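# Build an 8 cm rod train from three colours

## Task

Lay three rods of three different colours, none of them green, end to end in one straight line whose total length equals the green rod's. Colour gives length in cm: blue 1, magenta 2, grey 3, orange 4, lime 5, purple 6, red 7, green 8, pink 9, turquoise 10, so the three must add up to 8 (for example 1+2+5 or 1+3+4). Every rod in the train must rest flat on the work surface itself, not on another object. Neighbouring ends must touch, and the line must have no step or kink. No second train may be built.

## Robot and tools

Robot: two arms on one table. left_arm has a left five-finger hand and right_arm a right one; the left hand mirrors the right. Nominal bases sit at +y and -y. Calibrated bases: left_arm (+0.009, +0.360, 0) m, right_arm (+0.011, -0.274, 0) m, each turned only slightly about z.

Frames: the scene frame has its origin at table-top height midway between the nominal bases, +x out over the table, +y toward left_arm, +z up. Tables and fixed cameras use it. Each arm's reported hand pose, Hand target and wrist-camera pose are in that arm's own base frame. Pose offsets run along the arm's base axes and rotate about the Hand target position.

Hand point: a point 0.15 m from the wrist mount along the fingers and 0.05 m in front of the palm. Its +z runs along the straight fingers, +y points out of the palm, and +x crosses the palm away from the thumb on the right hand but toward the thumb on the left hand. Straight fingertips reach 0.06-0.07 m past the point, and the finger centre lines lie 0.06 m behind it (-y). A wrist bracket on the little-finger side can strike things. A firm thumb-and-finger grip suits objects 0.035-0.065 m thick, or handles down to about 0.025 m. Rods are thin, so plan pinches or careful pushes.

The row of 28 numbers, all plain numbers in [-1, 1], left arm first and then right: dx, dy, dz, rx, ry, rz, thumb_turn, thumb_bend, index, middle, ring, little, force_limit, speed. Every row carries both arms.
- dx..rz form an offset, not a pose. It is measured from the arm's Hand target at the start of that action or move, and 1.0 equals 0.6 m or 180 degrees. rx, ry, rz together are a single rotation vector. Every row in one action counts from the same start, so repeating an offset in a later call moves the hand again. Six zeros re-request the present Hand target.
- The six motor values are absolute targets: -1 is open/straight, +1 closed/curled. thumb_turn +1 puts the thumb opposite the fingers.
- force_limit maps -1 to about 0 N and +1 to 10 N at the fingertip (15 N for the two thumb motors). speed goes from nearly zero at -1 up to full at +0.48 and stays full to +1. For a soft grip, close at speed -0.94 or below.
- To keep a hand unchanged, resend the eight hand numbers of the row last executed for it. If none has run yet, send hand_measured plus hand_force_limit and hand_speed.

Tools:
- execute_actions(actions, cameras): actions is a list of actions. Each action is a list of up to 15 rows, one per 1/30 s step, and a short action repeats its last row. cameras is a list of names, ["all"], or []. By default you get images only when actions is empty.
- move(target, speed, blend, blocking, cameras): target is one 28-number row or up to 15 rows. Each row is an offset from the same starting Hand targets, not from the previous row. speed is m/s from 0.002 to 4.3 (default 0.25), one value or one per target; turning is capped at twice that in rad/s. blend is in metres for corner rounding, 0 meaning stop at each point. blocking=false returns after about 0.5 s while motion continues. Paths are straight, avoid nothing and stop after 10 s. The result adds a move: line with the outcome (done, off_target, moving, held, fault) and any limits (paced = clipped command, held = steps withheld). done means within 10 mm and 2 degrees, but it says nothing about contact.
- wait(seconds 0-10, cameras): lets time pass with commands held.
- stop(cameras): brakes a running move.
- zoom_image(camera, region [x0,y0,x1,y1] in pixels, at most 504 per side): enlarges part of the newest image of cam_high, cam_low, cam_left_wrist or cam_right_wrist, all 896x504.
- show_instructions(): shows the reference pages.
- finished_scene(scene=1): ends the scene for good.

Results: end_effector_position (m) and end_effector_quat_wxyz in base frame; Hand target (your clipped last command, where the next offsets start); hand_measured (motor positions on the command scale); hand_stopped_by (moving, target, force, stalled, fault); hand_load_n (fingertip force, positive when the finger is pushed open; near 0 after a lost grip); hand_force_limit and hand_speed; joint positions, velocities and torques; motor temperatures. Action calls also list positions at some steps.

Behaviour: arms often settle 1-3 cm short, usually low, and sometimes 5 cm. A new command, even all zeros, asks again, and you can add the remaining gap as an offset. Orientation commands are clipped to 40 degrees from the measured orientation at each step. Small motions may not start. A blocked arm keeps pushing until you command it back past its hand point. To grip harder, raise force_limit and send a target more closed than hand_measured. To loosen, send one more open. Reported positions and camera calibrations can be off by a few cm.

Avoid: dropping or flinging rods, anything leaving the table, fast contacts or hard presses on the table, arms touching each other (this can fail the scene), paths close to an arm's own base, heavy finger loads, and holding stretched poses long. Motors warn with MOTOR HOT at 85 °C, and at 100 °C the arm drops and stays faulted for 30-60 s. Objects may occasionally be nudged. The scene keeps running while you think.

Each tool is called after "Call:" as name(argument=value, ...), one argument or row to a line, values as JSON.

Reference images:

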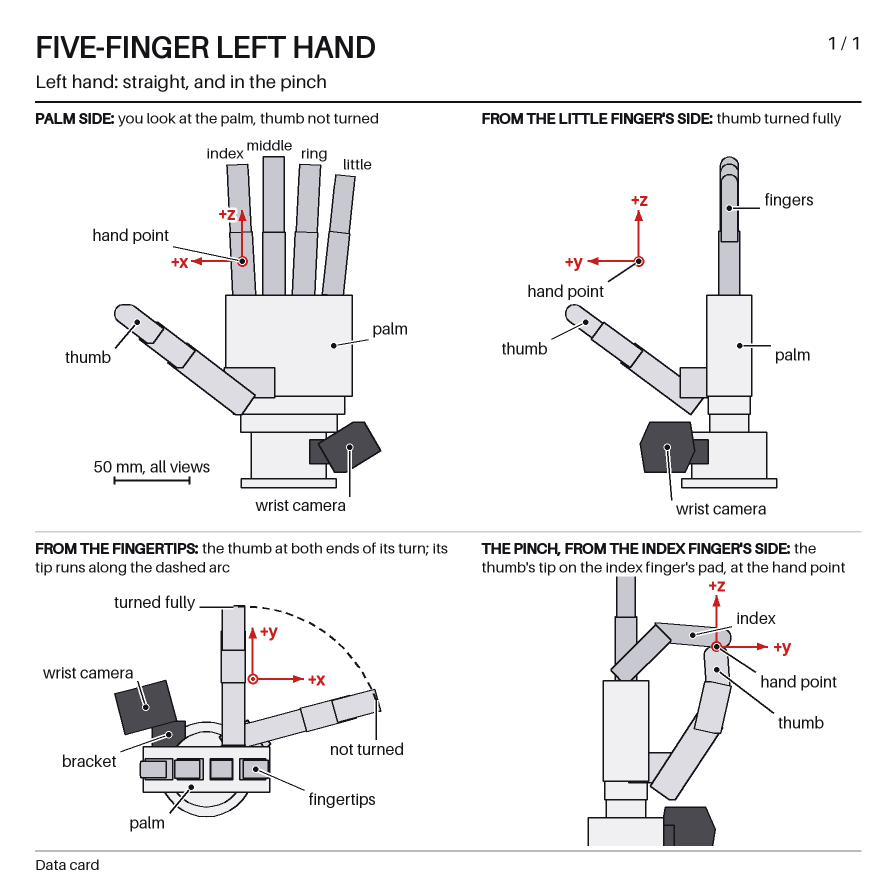

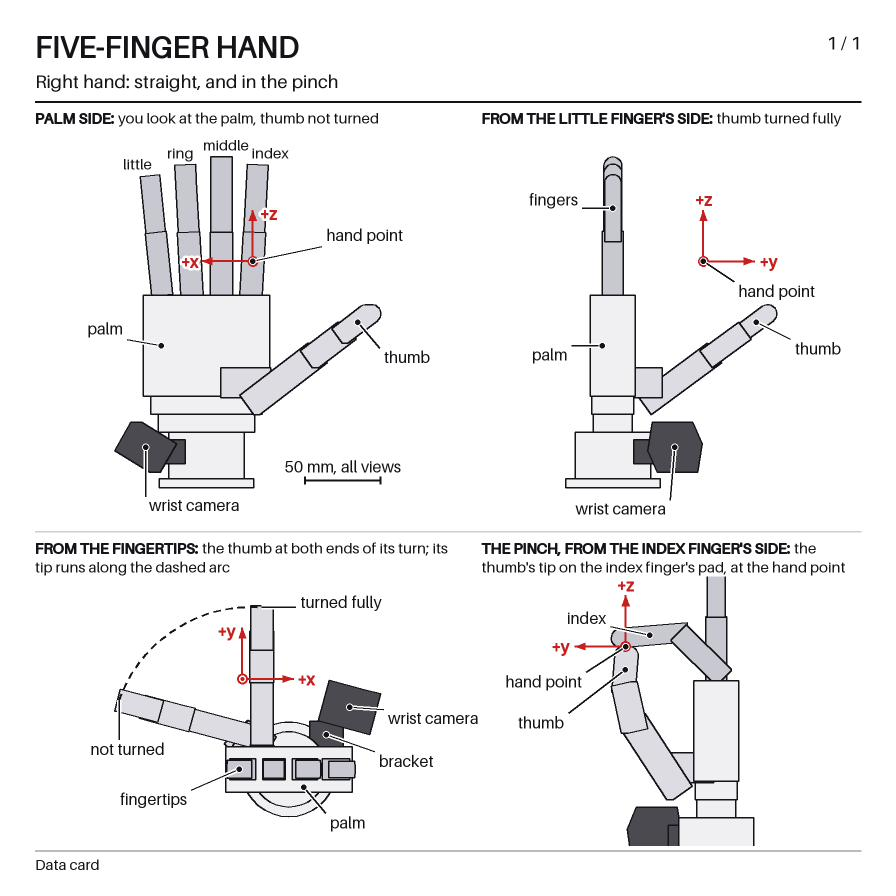

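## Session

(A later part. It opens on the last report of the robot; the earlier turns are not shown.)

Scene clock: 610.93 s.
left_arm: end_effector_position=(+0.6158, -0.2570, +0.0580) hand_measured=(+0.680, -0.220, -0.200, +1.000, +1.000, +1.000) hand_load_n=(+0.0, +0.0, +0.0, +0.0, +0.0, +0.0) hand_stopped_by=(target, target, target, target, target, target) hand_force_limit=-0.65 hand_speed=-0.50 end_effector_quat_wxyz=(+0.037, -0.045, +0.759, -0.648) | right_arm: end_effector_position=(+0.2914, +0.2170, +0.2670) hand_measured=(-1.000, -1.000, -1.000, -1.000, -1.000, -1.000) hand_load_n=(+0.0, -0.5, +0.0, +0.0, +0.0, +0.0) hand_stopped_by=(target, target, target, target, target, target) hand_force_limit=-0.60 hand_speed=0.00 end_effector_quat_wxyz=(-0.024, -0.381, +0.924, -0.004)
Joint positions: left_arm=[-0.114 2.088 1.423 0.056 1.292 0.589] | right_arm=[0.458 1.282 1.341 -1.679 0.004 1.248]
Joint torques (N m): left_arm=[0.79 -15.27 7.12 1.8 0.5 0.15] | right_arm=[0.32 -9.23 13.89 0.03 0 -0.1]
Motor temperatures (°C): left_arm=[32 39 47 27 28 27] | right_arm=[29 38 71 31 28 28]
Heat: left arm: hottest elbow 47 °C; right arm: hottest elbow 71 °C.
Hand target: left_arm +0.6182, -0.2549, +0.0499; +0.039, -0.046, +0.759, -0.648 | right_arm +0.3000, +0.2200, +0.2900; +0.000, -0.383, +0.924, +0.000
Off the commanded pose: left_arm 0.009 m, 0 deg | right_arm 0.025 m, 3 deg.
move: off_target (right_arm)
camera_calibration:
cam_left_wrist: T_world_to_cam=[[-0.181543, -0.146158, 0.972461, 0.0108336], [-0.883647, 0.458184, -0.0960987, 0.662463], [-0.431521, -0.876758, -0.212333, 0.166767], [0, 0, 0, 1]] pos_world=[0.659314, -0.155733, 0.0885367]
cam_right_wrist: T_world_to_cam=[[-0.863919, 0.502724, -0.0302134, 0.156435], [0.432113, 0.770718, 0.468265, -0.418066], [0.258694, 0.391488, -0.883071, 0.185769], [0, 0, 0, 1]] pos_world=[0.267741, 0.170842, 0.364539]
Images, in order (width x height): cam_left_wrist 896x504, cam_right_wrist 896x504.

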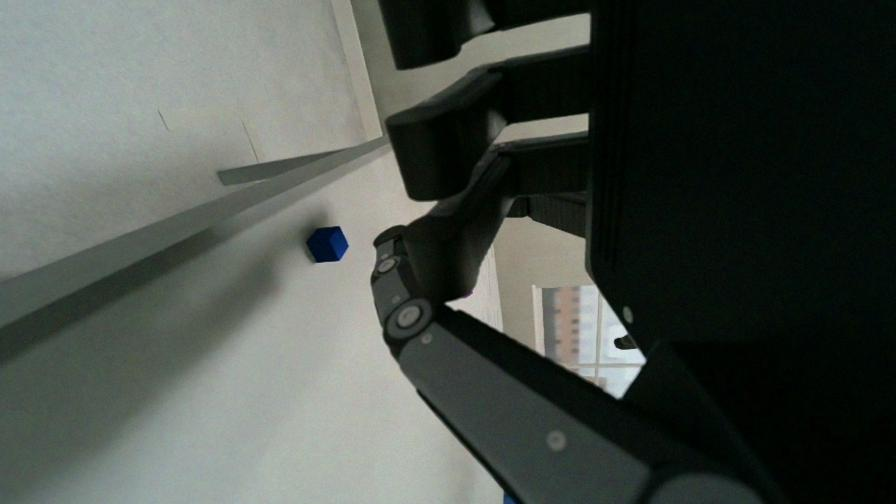

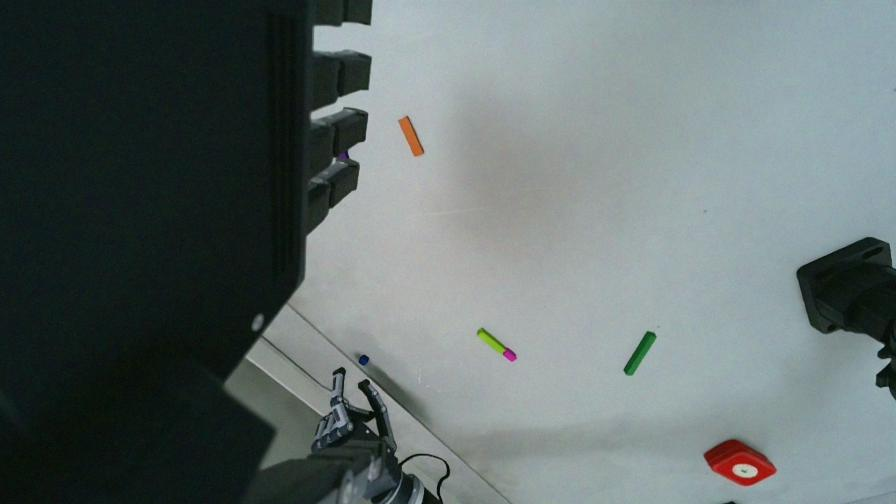

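Call:
move(
  target=[-0.002, 0.01, -0.03, 0, 0, 0, 0.68, -0.22, -0.2, 1, 1, 1, -0.65, -0.5, 0, 0, 0, 0, 0, 0, -1, -1, -1, -1, -1, -1, -0.6, 0],
  speed=0.08,
  cameras=["cam_left_wrist", "cam_right_wrist"],
)

Call:
zoom_image(
  camera="cam_right_wrist",
  region=[310, 310, 430, 410],
)

Call:
zoom_image(
  camera="cam_left_wrist",
  region=[240, 180, 480, 320],
)

Scene clock: 616.53 s.
left_arm: end_effector_position=(+0.6128, -0.2542, +0.0373) hand_measured=(+0.680, -0.220, -0.200, +1.000, +1.000, +1.000) hand_load_n=(+0.0, +0.0, +0.0, -0.5, +0.0, +0.0) hand_stopped_by=(target, target, target, target, target, target) hand_force_limit=-0.65 hand_speed=-0.50 end_effector_quat_wxyz=(+0.032, -0.049, +0.760, -0.647) | right_arm: end_effector_position=(+0.2914, +0.2170, +0.2670) hand_measured=(-1.000, -1.000, -1.000, -1.000, -1.000, -1.000) hand_load_n=(+0.0, +0.0, +0.0, +0.0, +0.0, +0.0) hand_stopped_by=(target, target, target, target, target, target) hand_force_limit=-0.60 hand_speed=0.00 end_effector_quat_wxyz=(-0.024, -0.381, +0.924, -0.004)
Joint positions: left_arm=[-0.111 2.118 1.414 0.071 1.296 0.6] | right_arm=[0.458 1.282 1.341 -1.679 0.004 1.248]
Joint torques (N m): left_arm=[1.67 -15.44 7.04 1.77 0.69 0.25] | right_arm=[0.26 -9.17 13.9 0.05 0.01 -0.1]
Motor temperatures (°C): left_arm=[32 40 47 27 28 27] | right_arm=[29 38 72 31 28 28]
Heat: left arm: hottest elbow 47 °C; right arm: hottest elbow 72 °C.
Hand target: left_arm +0.6169, -0.2491, +0.0319; +0.039, -0.046, +0.759, -0.648 | right_arm +0.3000, +0.2200, +0.2900; +0.000, -0.383, +0.924, +0.000
Off the commanded pose: left_arm 0.009 m, 1 deg | right_arm 0.025 m, 3 deg.
move: off_target (right_arm)
camera_calibration:
cam_left_wrist: T_world_to_cam=[[-0.167934, -0.148178, 0.974598, 0.0219157], [-0.884775, 0.458617, -0.0827281, 0.656895], [-0.434709, -0.876192, -0.208122, 0.165469], [0, 0, 0, 1]] pos_world=[0.656815, -0.153033, 0.0674224]
cam_right_wrist: T_world_to_cam=[[-0.863919, 0.502724, -0.0302134, 0.156435], [0.432113, 0.770718, 0.468265, -0.418066], [0.258694, 0.391488, -0.883071, 0.185769], [0, 0, 0, 1]] pos_world=[0.267741, 0.170842, 0.364539]
Images, in order (width x height): cam_left_wrist 896x504, cam_right_wrist 896x504.

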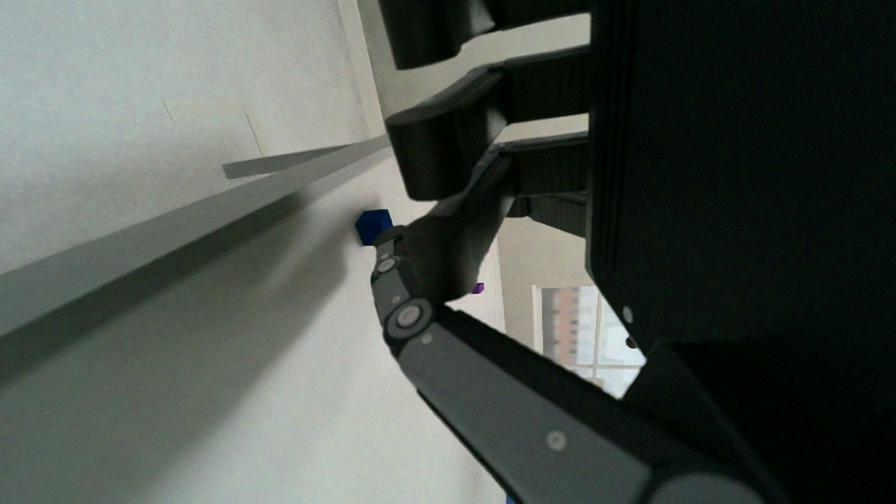

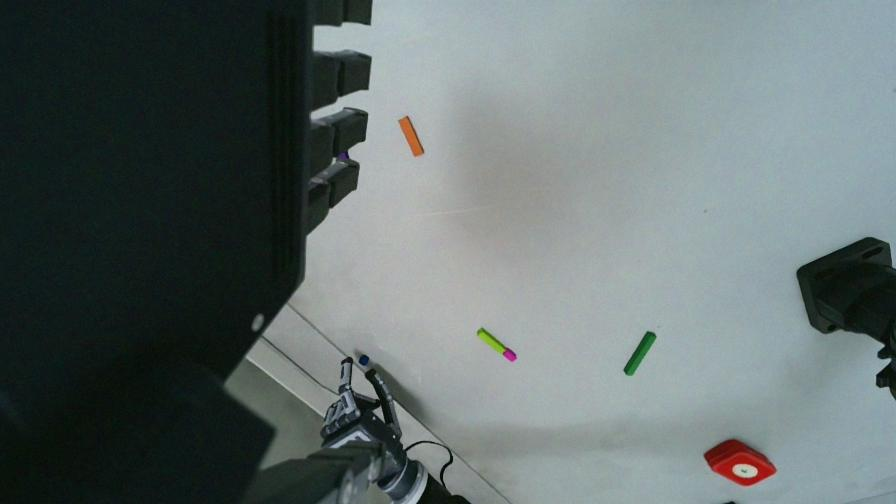

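Scaled by 4.200 from the camera's 896x504 image, which has a finer 1280x720 frame.

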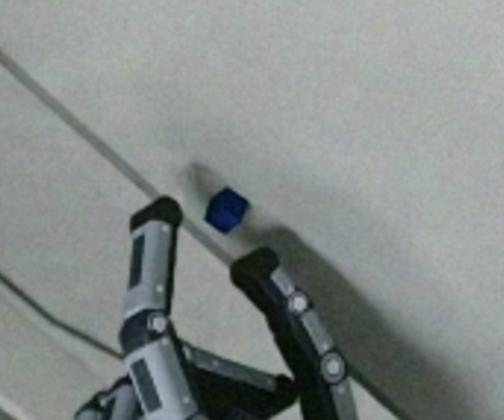

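Scaled by 2.100 from the camera's 896x504 image, which has a finer 1280x720 frame.

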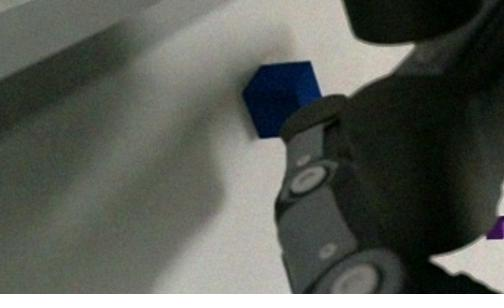

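Call:
move(
  target=[0.0, 0.0, -0.0217, 0, 0, 0, 0.68, -0.22, -0.2, 1, 1, 1, -0.65, -0.5, 0, 0, 0, 0, 0, 0, -1, -1, -1, -1, -1, -1, -0.6, 0],
  speed=0.05,
  cameras=["cam_left_wrist", "cam_right_wrist"],
)

Call:
zoom_image(
  camera="cam_right_wrist",
  region=[310, 310, 430, 410],
)

Call:
zoom_image(
  camera="cam_left_wrist",
  region=[240, 180, 480, 320],
)

Scene clock: 621.20 s.
left_arm: end_effector_position=(+0.6145, -0.2539, +0.0264) hand_measured=(+0.680, -0.220, -0.200, +1.000, +1.000, +1.000) hand_load_n=(+0.0, +0.0, +0.0, +0.0, +0.0, +0.0) hand_stopped_by=(target, target, target, target, target, target) hand_force_limit=-0.65 hand_speed=-0.50 end_effector_quat_wxyz=(+0.034, -0.047, +0.760, -0.647) | right_arm: end_effector_position=(+0.2914, +0.2170, +0.2670) hand_measured=(-1.000, -1.000, -1.000, -1.000, -1.000, -1.000) hand_load_n=(+0.0, +0.0, +0.0, +0.0, +0.0, +0.0) hand_stopped_by=(target, target, target, target, target, target) hand_force_limit=-0.60 hand_speed=0.00 end_effector_quat_wxyz=(-0.024, -0.381, +0.924, -0.004)
Joint positions: left_arm=[-0.11 2.138 1.414 0.096 1.296 0.602] | right_arm=[0.458 1.282 1.341 -1.679 0.004 1.248]
Joint torques (N m): left_arm=[1.61 -15.79 6.74 1.78 0.71 0.24] | right_arm=[0.38 -9.11 13.91 0.03 0.01 -0.1]
Motor temperatures (°C): left_arm=[32 40 46 27 28 27] | right_arm=[29 38 72 31 28 28]
Heat: left arm: hottest elbow 46 °C; right arm: hottest elbow 72 °C.
Hand target: left_arm +0.6169, -0.2489, +0.0188; +0.039, -0.046, +0.759, -0.648 | right_arm +0.3000, +0.2200, +0.2900; +0.000, -0.383, +0.924, +0.000
Off the commanded pose: left_arm 0.009 m, 1 deg | right_arm 0.025 m, 3 deg.
move: off_target (right_arm)
camera_calibration:
cam_left_wrist: T_world_to_cam=[[-0.174516, -0.147968, 0.973473, 0.0370585], [-0.884352, 0.458282, -0.0888805, 0.657084], [-0.432973, -0.876404, -0.210833, 0.163182], [0, 0, 0, 1]] pos_world=[0.658214, -0.152633, 0.0567308]
cam_right_wrist: T_world_to_cam=[[-0.863919, 0.502724, -0.0302134, 0.156435], [0.432113, 0.770718, 0.468265, -0.418066], [0.258694, 0.391488, -0.883071, 0.185769], [0, 0, 0, 1]] pos_world=[0.267741, 0.170842, 0.364539]
Images, in order (width x height): cam_left_wrist 896x504, cam_right_wrist 896x504.

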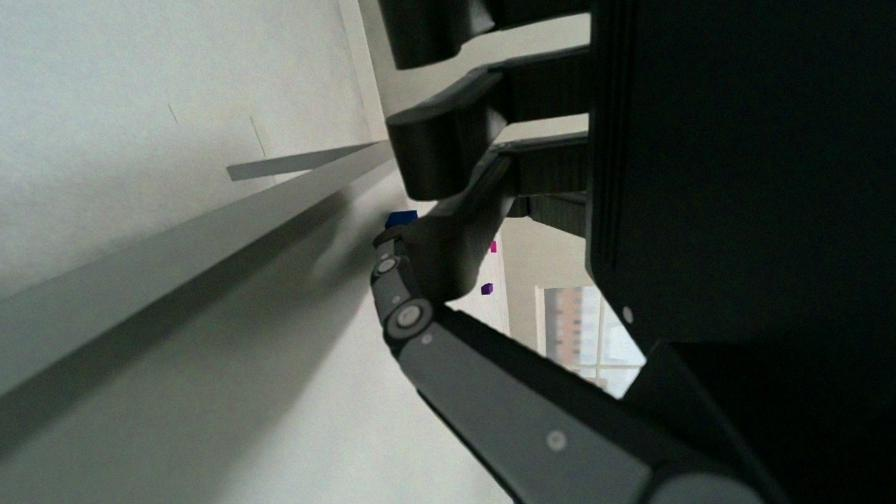

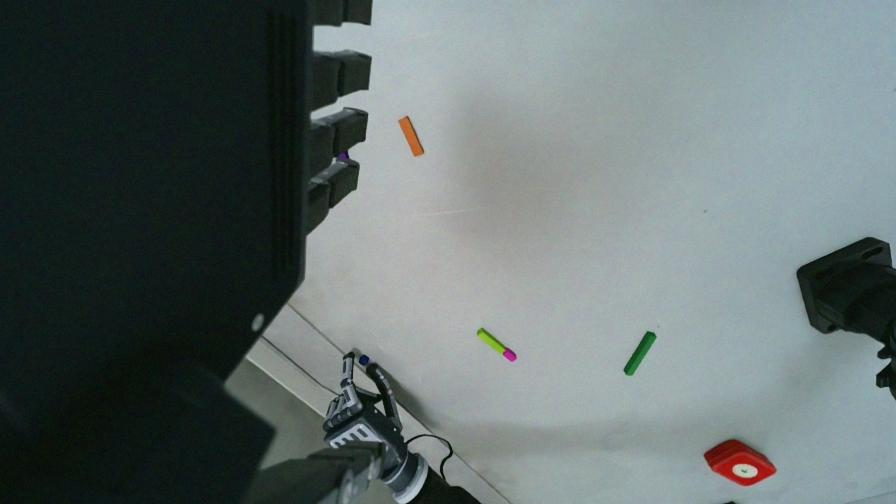

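Scaled by 4.200 from the camera's 896x504 image, which has a finer 1280x720 frame.

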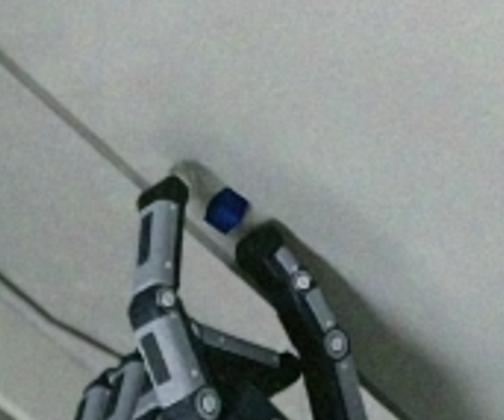

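Scaled by 2.100 from the camera's 896x504 image, which has a finer 1280x720 frame.

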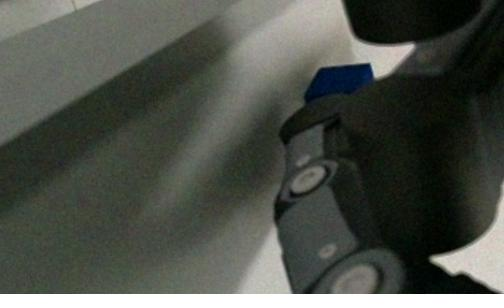

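Call:
move(
  target=[
    [0.0, 0.0, -0.006, 0, 0, 0, 0.68, -0.22, -0.2, 1, 1, 1, -0.65, -0.5, 0, 0, 0, 0, 0, 0, -1, -1, -1, -1, -1, -1, -0.6, 0],
    [0.0, 0.0, -0.006, 0, 0, 0, 0.68, -0.22, 0.4, 1, 1, 1, -0.65, -0.9, 0, 0, 0, 0, 0, 0, -1, -1, -1, -1, -1, -1, -0.6, 0],
  ],
  speed=0.05,
  cameras=["cam_left_wrist", "cam_right_wrist"],
)

Call:
zoom_image(
  camera="cam_right_wrist",
  region=[310, 310, 430, 410],
)

Call:
zoom_image(
  camera="cam_left_wrist",
  region=[240, 180, 480, 320],
)

Scene clock: 626.73 s.
left_arm: end_effector_position=(+0.6150, -0.2540, +0.0251) hand_measured=(+0.680, -0.220, +0.134, +1.000, +1.000, +1.000) hand_load_n=(+0.5, +1.0, +3.0, +0.0, +0.0, +0.0) hand_stopped_by=(target, target, force, target, target, target) hand_force_limit=-0.65 hand_speed=-0.90 end_effector_quat_wxyz=(+0.036, -0.045, +0.760, -0.648) | right_arm: end_effector_position=(+0.2914, +0.2170, +0.2670) hand_measured=(-1.000, -1.000, -1.000, -1.000, -1.000, -1.000) hand_load_n=(+0.0, +0.0, +0.0, +0.0, +0.0, +0.0) hand_stopped_by=(target, target, target, target, target, target) hand_force_limit=-0.60 hand_speed=0.00 end_effector_quat_wxyz=(-0.024, -0.381, +0.924, -0.004)
Joint positions: left_arm=[-0.11 2.141 1.414 0.104 1.296 0.602] | right_arm=[0.458 1.282 1.341 -1.679 0.004 1.248]
Joint torques (N m): left_arm=[1.32 -15.33 6.61 1.76 0.66 0.23] | right_arm=[0.32 -9.11 13.9 0.02 0.01 -0.09]
Motor temperatures (°C): left_arm=[32 41 46 27 28 27] | right_arm=[29 38 72 31 28 28]
Heat: left arm: hottest elbow 46 °C; right arm: hottest elbow 72 °C.
Hand target: left_arm +0.6170, -0.2489, +0.0153; +0.039, -0.046, +0.759, -0.648 | right_arm +0.3000, +0.2200, +0.2900; +0.000, -0.383, +0.924, +0.000
Off the commanded pose: left_arm 0.011 m, 0 deg | right_arm 0.025 m, 3 deg.
move: off_target (left_arm, right_arm); target 2's new numbers were sent with left_arm's hand 0.011 m and 0 deg from that target
camera_calibration:
cam_left_wrist: T_world_to_cam=[[-0.17867, -0.146961, 0.972872, 0.0412189], [-0.88371, 0.458702, -0.0930044, 0.657337], [-0.43259, -0.876353, -0.211827, 0.162869], [0, 0, 0, 1]] pos_world=[0.658715, -0.152733, 0.0555345]
cam_right_wrist: T_world_to_cam=[[-0.863919, 0.502724, -0.0302134, 0.156435], [0.432113, 0.770718, 0.468265, -0.418066], [0.258694, 0.391488, -0.883071, 0.185769], [0, 0, 0, 1]] pos_world=[0.267741, 0.170842, 0.364539]
Images, in order (width x height): cam_left_wrist 896x504, cam_right_wrist 896x504.

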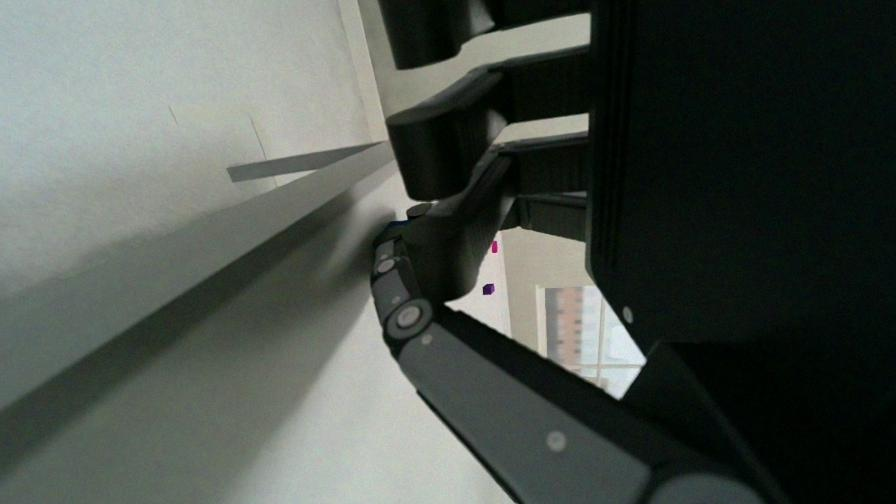

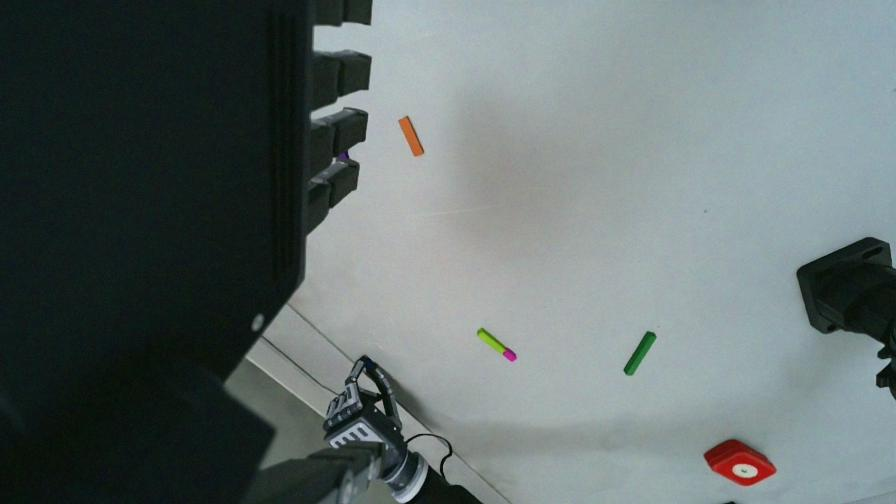

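Scaled by 4.200 from the camera's 896x504 image, which has a finer 1280x720 frame.

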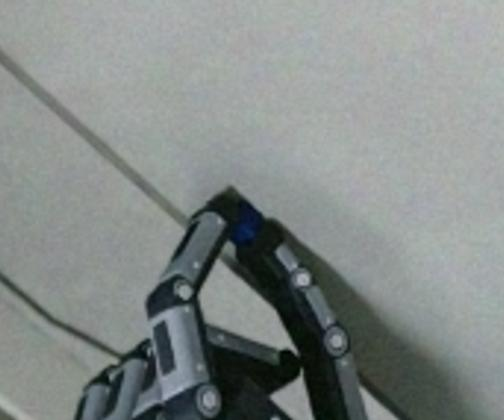

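Scaled by 2.100 from the camera's 896x504 image, which has a finer 1280x720 frame.

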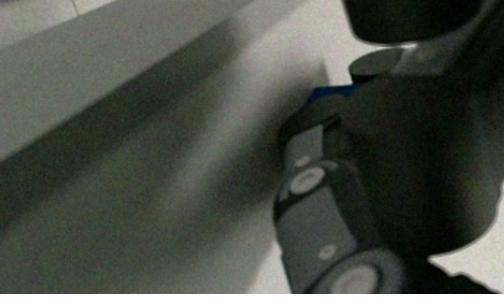

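Call:
move(
  target=[0.0, 0.0, 0.13, 0, 0, 0, 0.68, -0.22, 0.4, 1, 1, 1, -0.65, -0.9, 0, 0, 0, 0, 0, 0, -1, -1, -1, -1, -1, -1, -0.6, 0],
  speed=0.1,
  cameras=["cam_left_wrist", "cam_right_wrist"],
)

Call:
zoom_image(
  camera="cam_right_wrist",
  region=[280, 330, 400, 430],
)

Call:
zoom_image(
  camera="cam_left_wrist",
  region=[300, 160, 460, 280],
)

Scene clock: 630.00 s.
left_arm: end_effector_position=(+0.6065, -0.2530, +0.0799) hand_measured=(+0.680, -0.220, +0.134, +1.000, +1.000, +1.000) hand_load_n=(+0.0, +1.5, +2.5, +0.0, +0.0, +0.0) hand_stopped_by=(target, target, force, target, target, target) hand_force_limit=-0.65 hand_speed=-0.90 end_effector_quat_wxyz=(+0.028, -0.052, +0.761, -0.646) | right_arm: end_effector_position=(+0.2914, +0.2170, +0.2670) hand_measured=(-1.000, -1.000, -1.000, -1.000, -1.000, -1.000) hand_load_n=(+0.0, +0.0, +0.0, +0.0, +0.0, +0.0) hand_stopped_by=(target, target, target, target, target, target) hand_force_limit=-0.60 hand_speed=0.00 end_effector_quat_wxyz=(-0.024, -0.381, +0.924, -0.004)
Joint positions: left_arm=[-0.11 2.038 1.414 -0.02 1.296 0.602] | right_arm=[0.458 1.282 1.341 -1.679 0.004 1.248]
Joint torques (N m): left_arm=[1.26 -16.85 9.4 0.69 0.69 0.19] | right_arm=[0.32 -9.17 13.89 0.06 0 -0.1]
Motor temperatures (°C): left_arm=[32 41 46 27 28 27] | right_arm=[29 38 72 31 28 28]
Heat: left arm: hottest elbow 46 °C; right arm: hottest elbow 72 °C.
Hand target: left_arm +0.6169, -0.2489, +0.0932; +0.039, -0.046, +0.759, -0.648 | right_arm +0.3000, +0.2200, +0.2900; +0.000, -0.383, +0.924, +0.000
Off the commanded pose: left_arm 0.018 m, 1 deg | right_arm 0.025 m, 3 deg.
move: off_target (left_arm, right_arm)
camera_calibration:
cam_left_wrist: T_world_to_cam=[[-0.158678, -0.149193, 0.975993, -0.0264752], [-0.88544, 0.458854, -0.0738146, 0.654072], [-0.436825, -0.875897, -0.204911, 0.173696], [0, 0, 0, 1]] pos_world=[0.650816, -0.151933, 0.109712]
cam_right_wrist: T_world_to_cam=[[-0.863919, 0.502724, -0.0302134, 0.156435], [0.432113, 0.770718, 0.468265, -0.418066], [0.258694, 0.391488, -0.883071, 0.185769], [0, 0, 0, 1]] pos_world=[0.267741, 0.170842, 0.364539]
Images, in order (width x height): cam_left_wrist 896x504, cam_right_wrist 896x504.

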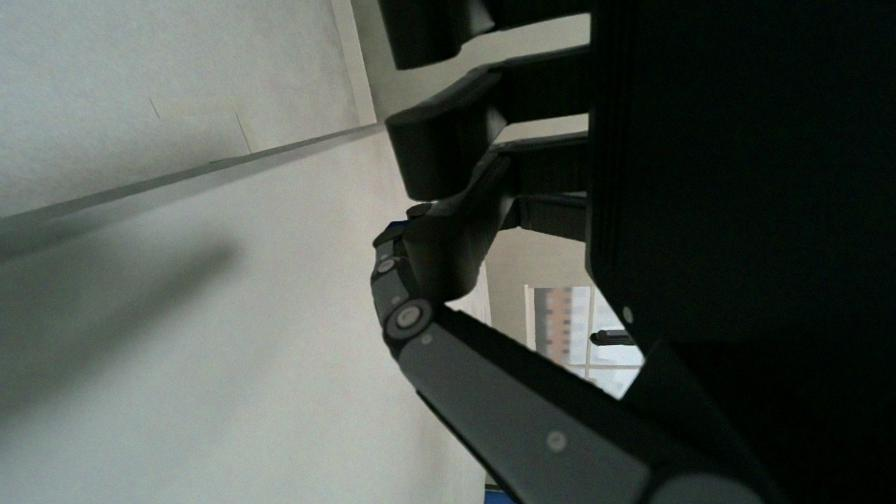

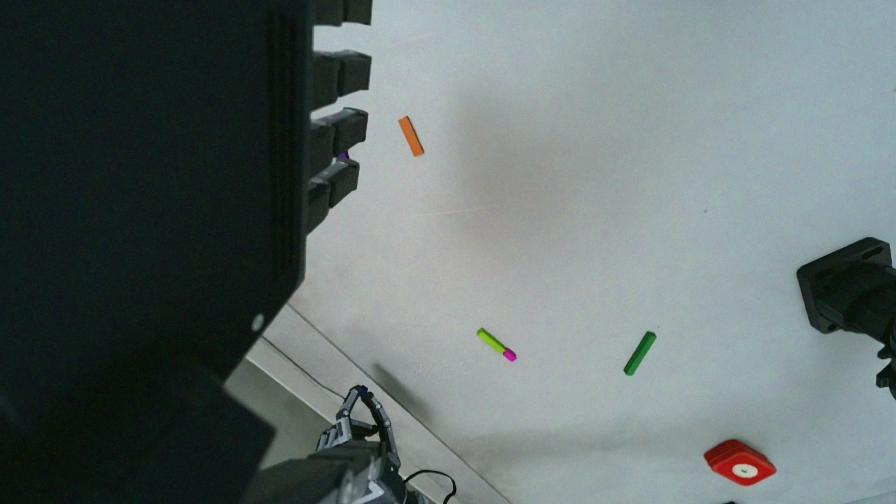

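Scaled by 4.200 from the camera's 896x504 image, which has a finer 1280x720 frame.

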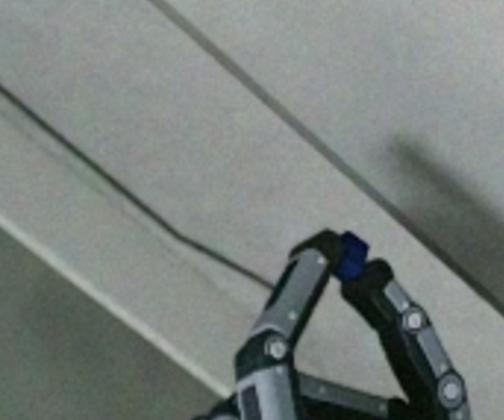

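Scaled by 3.150 from the camera's 896x504 image, which has a finer 1280x720 frame.

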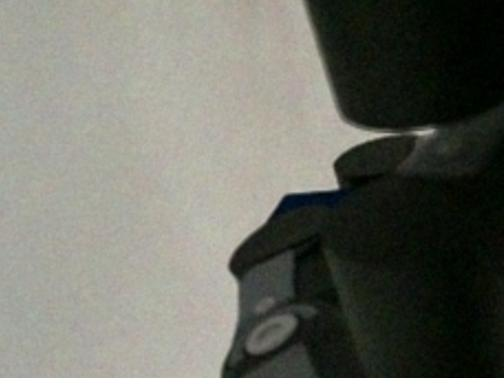

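Call:
move(
  target=[-0.3323, 0.2023, 0.0113, 0, 0, 0.5244, 0.68, -0.22, 0.4, 1, 1, 1, -0.65, -0.9, 0, 0, 0, 0, 0, 0, -1, -1, -1, -1, -1, -1, -0.6, 0],
  speed=0.15,
  cameras=["cam_left_wrist", "cam_right_wrist"],
)

Call:
zoom_image(
  camera="cam_right_wrist",
  region=[440, 310, 580, 430],
)

Call:
zoom_image(
  camera="cam_left_wrist",
  region=[200, 160, 460, 420],
)

Scene clock: 644.83 s.
left_arm: end_effector_position=(+0.4192, -0.1252, +0.0989) hand_measured=(+0.680, -0.220, +0.134, +1.000, +1.000, +1.000) hand_load_n=(+0.5, +2.0, +2.5, +0.0, +0.0, +0.0) hand_stopped_by=(target, target, force, target, target, target) hand_force_limit=-0.65 hand_speed=-0.90 end_effector_quat_wxyz=(-0.505, +0.587, -0.483, +0.410) | right_arm: end_effector_position=(+0.2914, +0.2170, +0.2670) hand_measured=(-1.000, -1.000, -1.000, -1.000, -1.000, -1.000) hand_load_n=(+0.0, +0.0, +0.0, +0.0, +0.0, +0.0) hand_stopped_by=(target, target, target, target, target, target) hand_force_limit=-0.60 hand_speed=0.00 end_effector_quat_wxyz=(-0.024, -0.381, +0.924, -0.004)
Joint positions: left_arm=[-0.51 1.259 0.321 0.734 -0.7 -0.126] | right_arm=[0.458 1.282 1.341 -1.679 0.004 1.248]
Joint torques (N m): left_arm=[0.09 -4.48 5.96 1.14 -0.24 0.12] | right_arm=[0.32 -9.17 13.91 0.06 0.01 -0.1]
Motor temperatures (°C): left_arm=[32 41 46 27 28 27] | right_arm=[29 38 73 31 28 28]
Heat: left arm: hottest elbow 46 °C; right arm: hottest elbow 73 °C.
Hand target: left_arm +0.4177, -0.1275, +0.1001; -0.502, +0.588, -0.482, +0.412 | right_arm +0.3000, +0.2200, +0.2900; +0.000, -0.383, +0.924, +0.000
Off the commanded pose: left_arm 0.003 m, 0 deg | right_arm 0.025 m, 3 deg.
move: off_target (right_arm)
camera_calibration:
cam_left_wrist: T_world_to_cam=[[0.159769, -0.176384, 0.971268, -0.192044], [-0.383341, -0.917777, -0.103612, 0.0510169], [0.909683, -0.355773, -0.214248, -0.290641], [0, 0, 0, 1]] pos_world=[0.31463, -0.0904536, 0.129544]
cam_right_wrist: T_world_to_cam=[[-0.863919, 0.502724, -0.0302134, 0.156435], [0.432113, 0.770718, 0.468265, -0.418066], [0.258694, 0.391488, -0.883071, 0.185769], [0, 0, 0, 1]] pos_world=[0.267741, 0.170842, 0.364539]
Images, in order (width x height): cam_left_wrist 896x504, cam_right_wrist 896x504.

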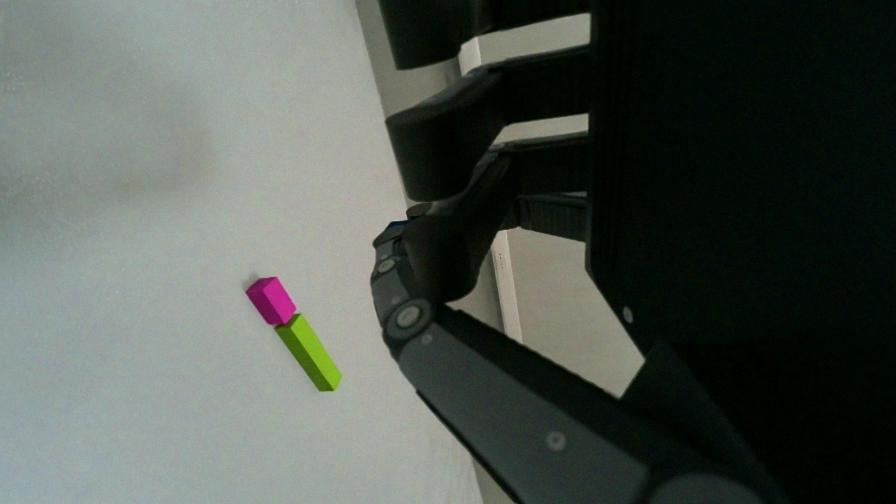

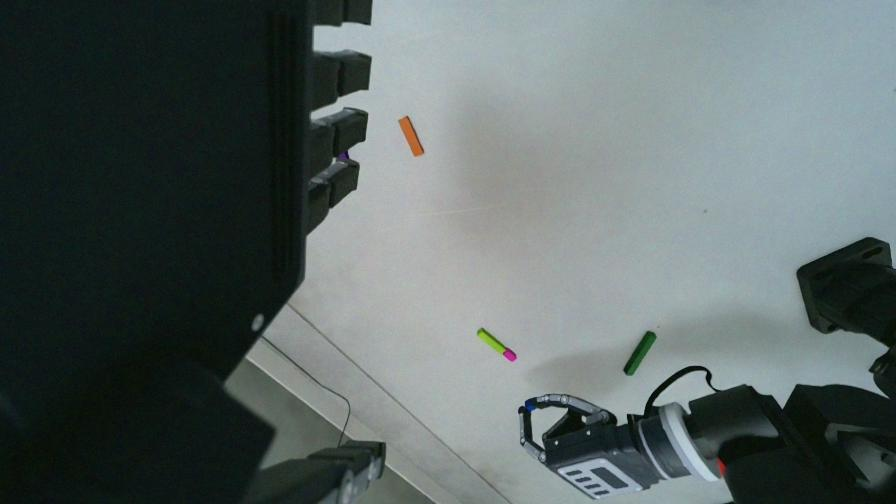

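Scaled by 3.600 from the camera's 896x504 image, which has a finer 1280x720 frame.

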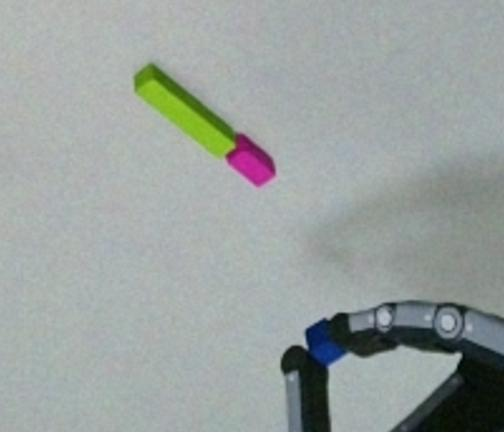

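Scaled by 1.938 from the camera's 896x504 image, which has a finer 1280x720 frame.

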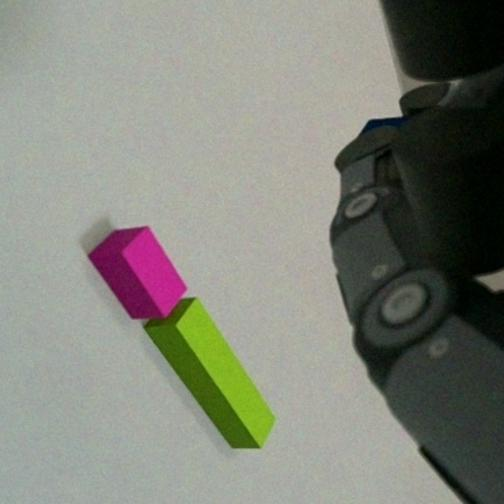

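Call:
zoom_image(
  camera="cam_right_wrist",
  region=[500, 380, 570, 430],
)

Scaled by 7.200 from the camera's 896x504 image, which has a finer 1280x720 frame.

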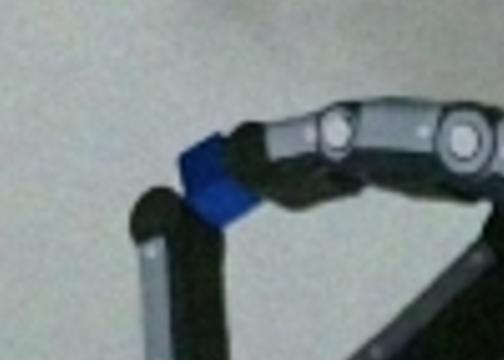

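Call:
move(
  target=[0.002, -0.0098, -0.0917, 0, 0, 0, 0.68, -0.22, 0.4, 1, 1, 1, -0.65, -0.9, 0, 0, 0, 0, 0, 0, -1, -1, -1, -1, -1, -1, -0.6, 0],
  speed=0.1,
  cameras=["cam_left_wrist", "cam_right_wrist"],
)

Call:
zoom_image(
  camera="cam_right_wrist",
  region=[460, 315, 560, 395],
)

Call:
zoom_image(
  camera="cam_left_wrist",
  region=[200, 160, 460, 420],
)

Scene clock: 660.07 s.
left_arm: end_effector_position=(+0.4188, -0.1295, +0.0422) hand_measured=(+0.680, -0.220, +0.134, +1.000, +1.000, +1.000) hand_load_n=(+0.5, +1.5, +2.5, +0.0, +0.0, +0.0) hand_stopped_by=(target, target, force, target, target, target) hand_force_limit=-0.65 hand_speed=-0.90 end_effector_quat_wxyz=(-0.503, +0.589, -0.487, +0.404) | right_arm: end_effector_position=(+0.2914, +0.2170, +0.2670) hand_measured=(-1.000, -1.000, -1.000, -1.000, -1.000, -1.000) hand_load_n=(+0.0, +0.0, +0.0, +0.0, +0.0, +0.0) hand_stopped_by=(target, target, target, target, target, target) hand_force_limit=-0.60 hand_speed=0.00 end_effector_quat_wxyz=(-0.024, -0.381, +0.924, -0.004)
Joint positions: left_arm=[-0.525 1.528 0.294 1.009 -0.716 -0.134] | right_arm=[0.458 1.282 1.341 -1.679 0.004 1.248]
Joint torques (N m): left_arm=[0.09 -5.42 3.93 2.18 -0.28 0.11] | right_arm=[0.26 -9.11 13.89 0.03 0.01 -0.1]
Motor temperatures (°C): left_arm=[32 40 44 27 28 27] | right_arm=[29 38 73 31 28 28]
Heat: left arm: hottest elbow 44 °C; right arm: hottest elbow 73 °C.
Hand target: left_arm +0.4189, -0.1335, +0.0452; -0.502, +0.588, -0.482, +0.412 | right_arm +0.3000, +0.2200, +0.2900; +0.000, -0.383, +0.924, +0.000
Off the commanded pose: left_arm 0.005 m, 1 deg | right_arm 0.025 m, 3 deg.
move: off_target (right_arm)
camera_calibration:
cam_left_wrist: T_world_to_cam=[[0.1747, -0.181481, 0.967752, -0.144508], [-0.382958, -0.918003, -0.103019, 0.0408276], [0.907096, -0.352611, -0.229875, -0.301785], [0, 0, 0, 1]] pos_world=[0.314629, -0.0951583, 0.0746812]
cam_right_wrist: T_world_to_cam=[[-0.863919, 0.502724, -0.0302134, 0.156435], [0.432113, 0.770718, 0.468265, -0.418066], [0.258694, 0.391488, -0.883071, 0.185769], [0, 0, 0, 1]] pos_world=[0.267741, 0.170842, 0.364539]
Images, in order (width x height): cam_left_wrist 896x504, cam_right_wrist 896x504.

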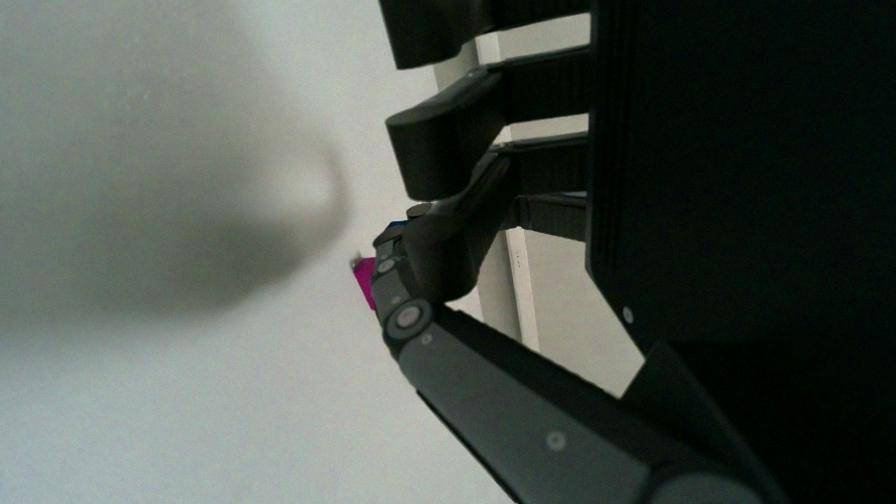

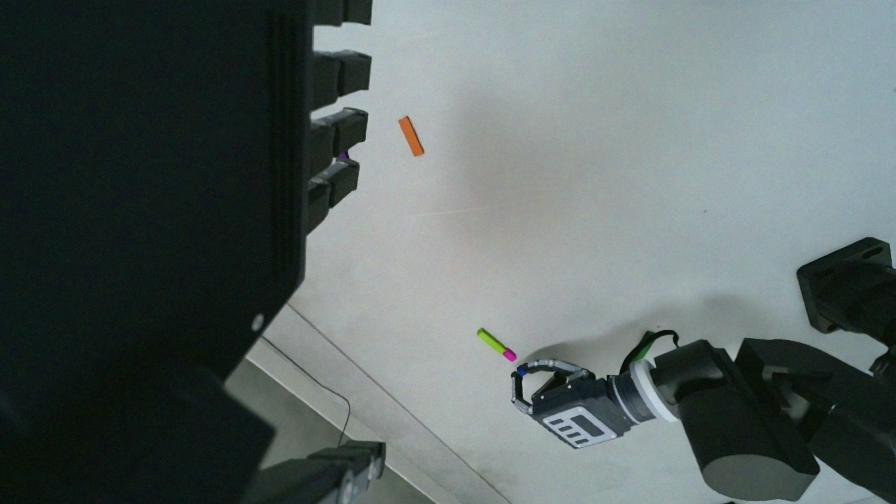

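Scaled by 5.040 from the camera's 896x504 image, which has a finer 1280x720 frame.

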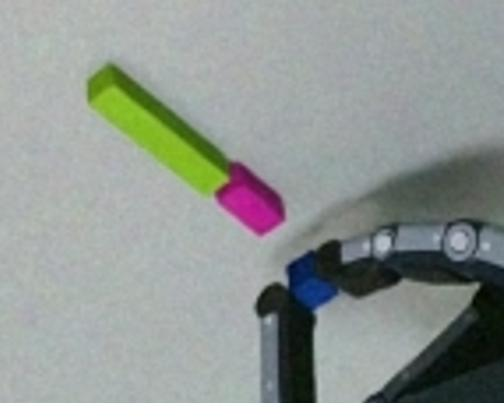

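Scaled by 1.938 from the camera's 896x504 image, which has a finer 1280x720 frame.

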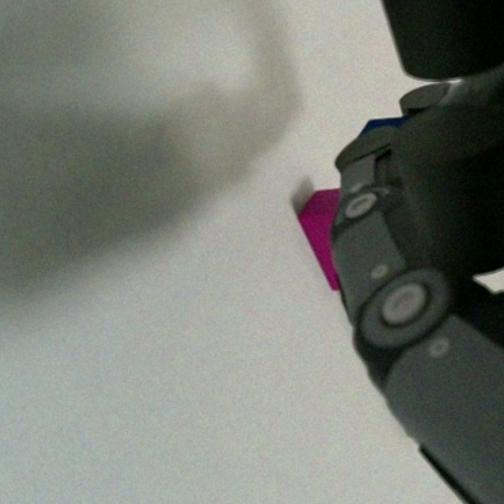

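Call:
move(
  target=[0.002, -0.003, -0.028, 0, 0, 0, 0.68, -0.22, 0.4, 1, 1, 1, -0.65, -0.9, 0, 0, 0, 0, 0, 0, -1, -1, -1, -1, -1, -1, -0.6, 0],
  speed=0.06,
  cameras=["cam_left_wrist", "cam_right_wrist"],
)

Call:
zoom_image(
  camera="cam_right_wrist",
  region=[460, 315, 560, 395],
)

Call:
zoom_image(
  camera="cam_left_wrist",
  region=[300, 160, 460, 320],
)

Scene clock: 665.07 s.
left_arm: end_effector_position=(+0.4195, -0.1307, +0.0264) hand_measured=(+0.680, -0.220, +0.134, +1.000, +1.000, +1.000) hand_load_n=(+0.5, +1.5, +2.5, +0.0, +0.0, +0.0) hand_stopped_by=(target, target, force, target, target, target) hand_force_limit=-0.65 hand_speed=-0.90 end_effector_quat_wxyz=(-0.503, +0.589, -0.487, +0.404) | right_arm: end_effector_position=(+0.2914, +0.2170, +0.2670) hand_measured=(-1.000, -1.000, -1.000, -1.000, -1.000, -1.000) hand_load_n=(+0.0, +0.0, +0.0, +0.0, +0.0, +0.0) hand_stopped_by=(target, target, target, target, target, target) hand_force_limit=-0.60 hand_speed=0.00 end_effector_quat_wxyz=(-0.024, -0.381, +0.924, -0.004)
Joint positions: left_arm=[-0.528 1.619 0.294 1.101 -0.719 -0.134] | right_arm=[0.458 1.282 1.341 -1.679 0.004 1.248]
Joint torques (N m): left_arm=[-0.03 -5.3 3.37 2.28 -0.26 0.1] | right_arm=[0.32 -9.23 13.87 0.05 0.01 -0.11]
Motor temperatures (°C): left_arm=[32 40 44 27 28 27] | right_arm=[29 38 73 31 28 28]
Heat: left arm: hottest elbow 44 °C; right arm: hottest elbow 73 °C.
Hand target: left_arm +0.4201, -0.1352, +0.0284; -0.502, +0.588, -0.482, +0.412 | right_arm +0.3000, +0.2200, +0.2900; +0.000, -0.383, +0.924, +0.000
Off the commanded pose: left_arm 0.005 m, 1 deg | right_arm 0.025 m, 3 deg.
move: off_target (right_arm)
camera_calibration:
cam_left_wrist: T_world_to_cam=[[0.173444, -0.181519, 0.967971, -0.128982], [-0.382546, -0.918107, -0.103622, 0.0382403], [0.907511, -0.352321, -0.22868, -0.306695], [0, 0, 0, 1]] pos_world=[0.315329, -0.096359, 0.0586785]
cam_right_wrist: T_world_to_cam=[[-0.863919, 0.502724, -0.0302134, 0.156435], [0.432113, 0.770718, 0.468265, -0.418066], [0.258694, 0.391488, -0.883071, 0.185769], [0, 0, 0, 1]] pos_world=[0.267741, 0.170842, 0.364539]
Images, in order (width x height): cam_left_wrist 896x504, cam_right_wrist 896x504.

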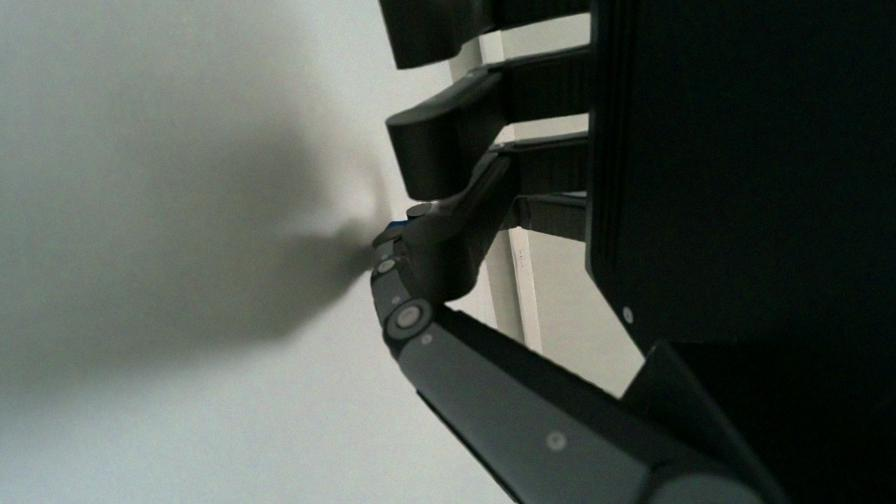

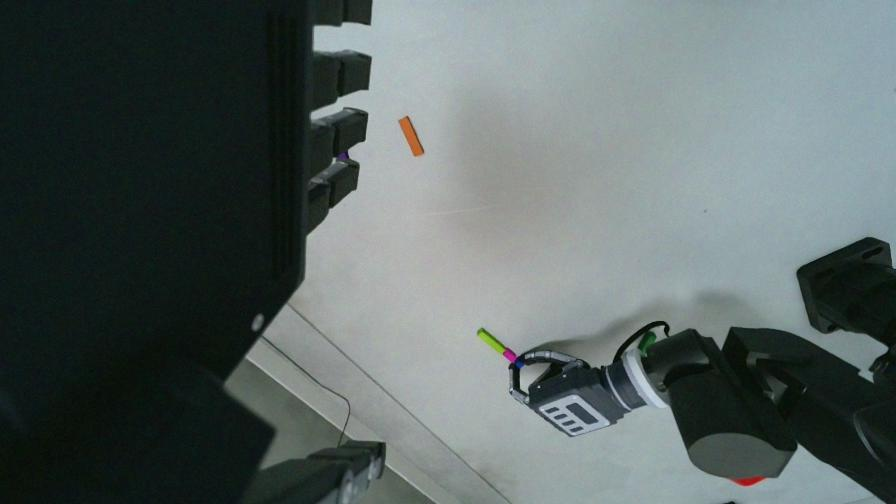

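Scaled by 5.040 from the camera's 896x504 image, which has a finer 1280x720 frame.

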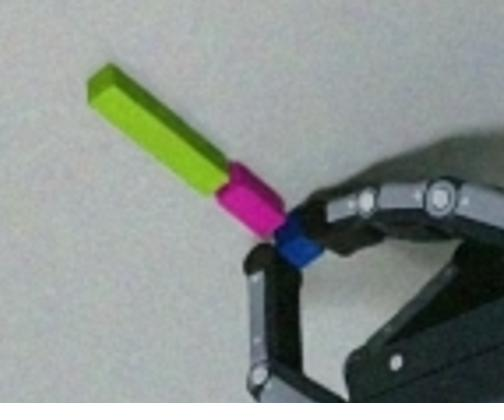

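Scaled by 3.150 from the camera's 896x504 image, which has a finer 1280x720 frame.

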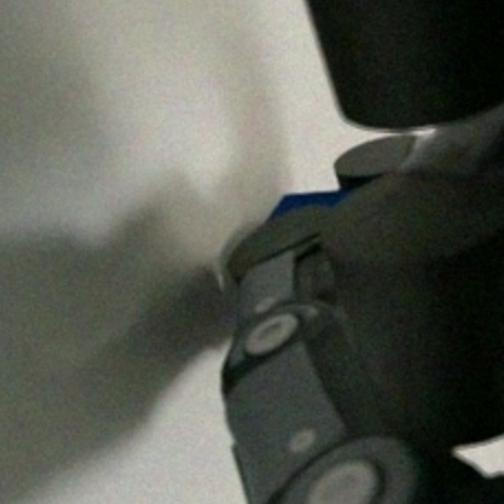

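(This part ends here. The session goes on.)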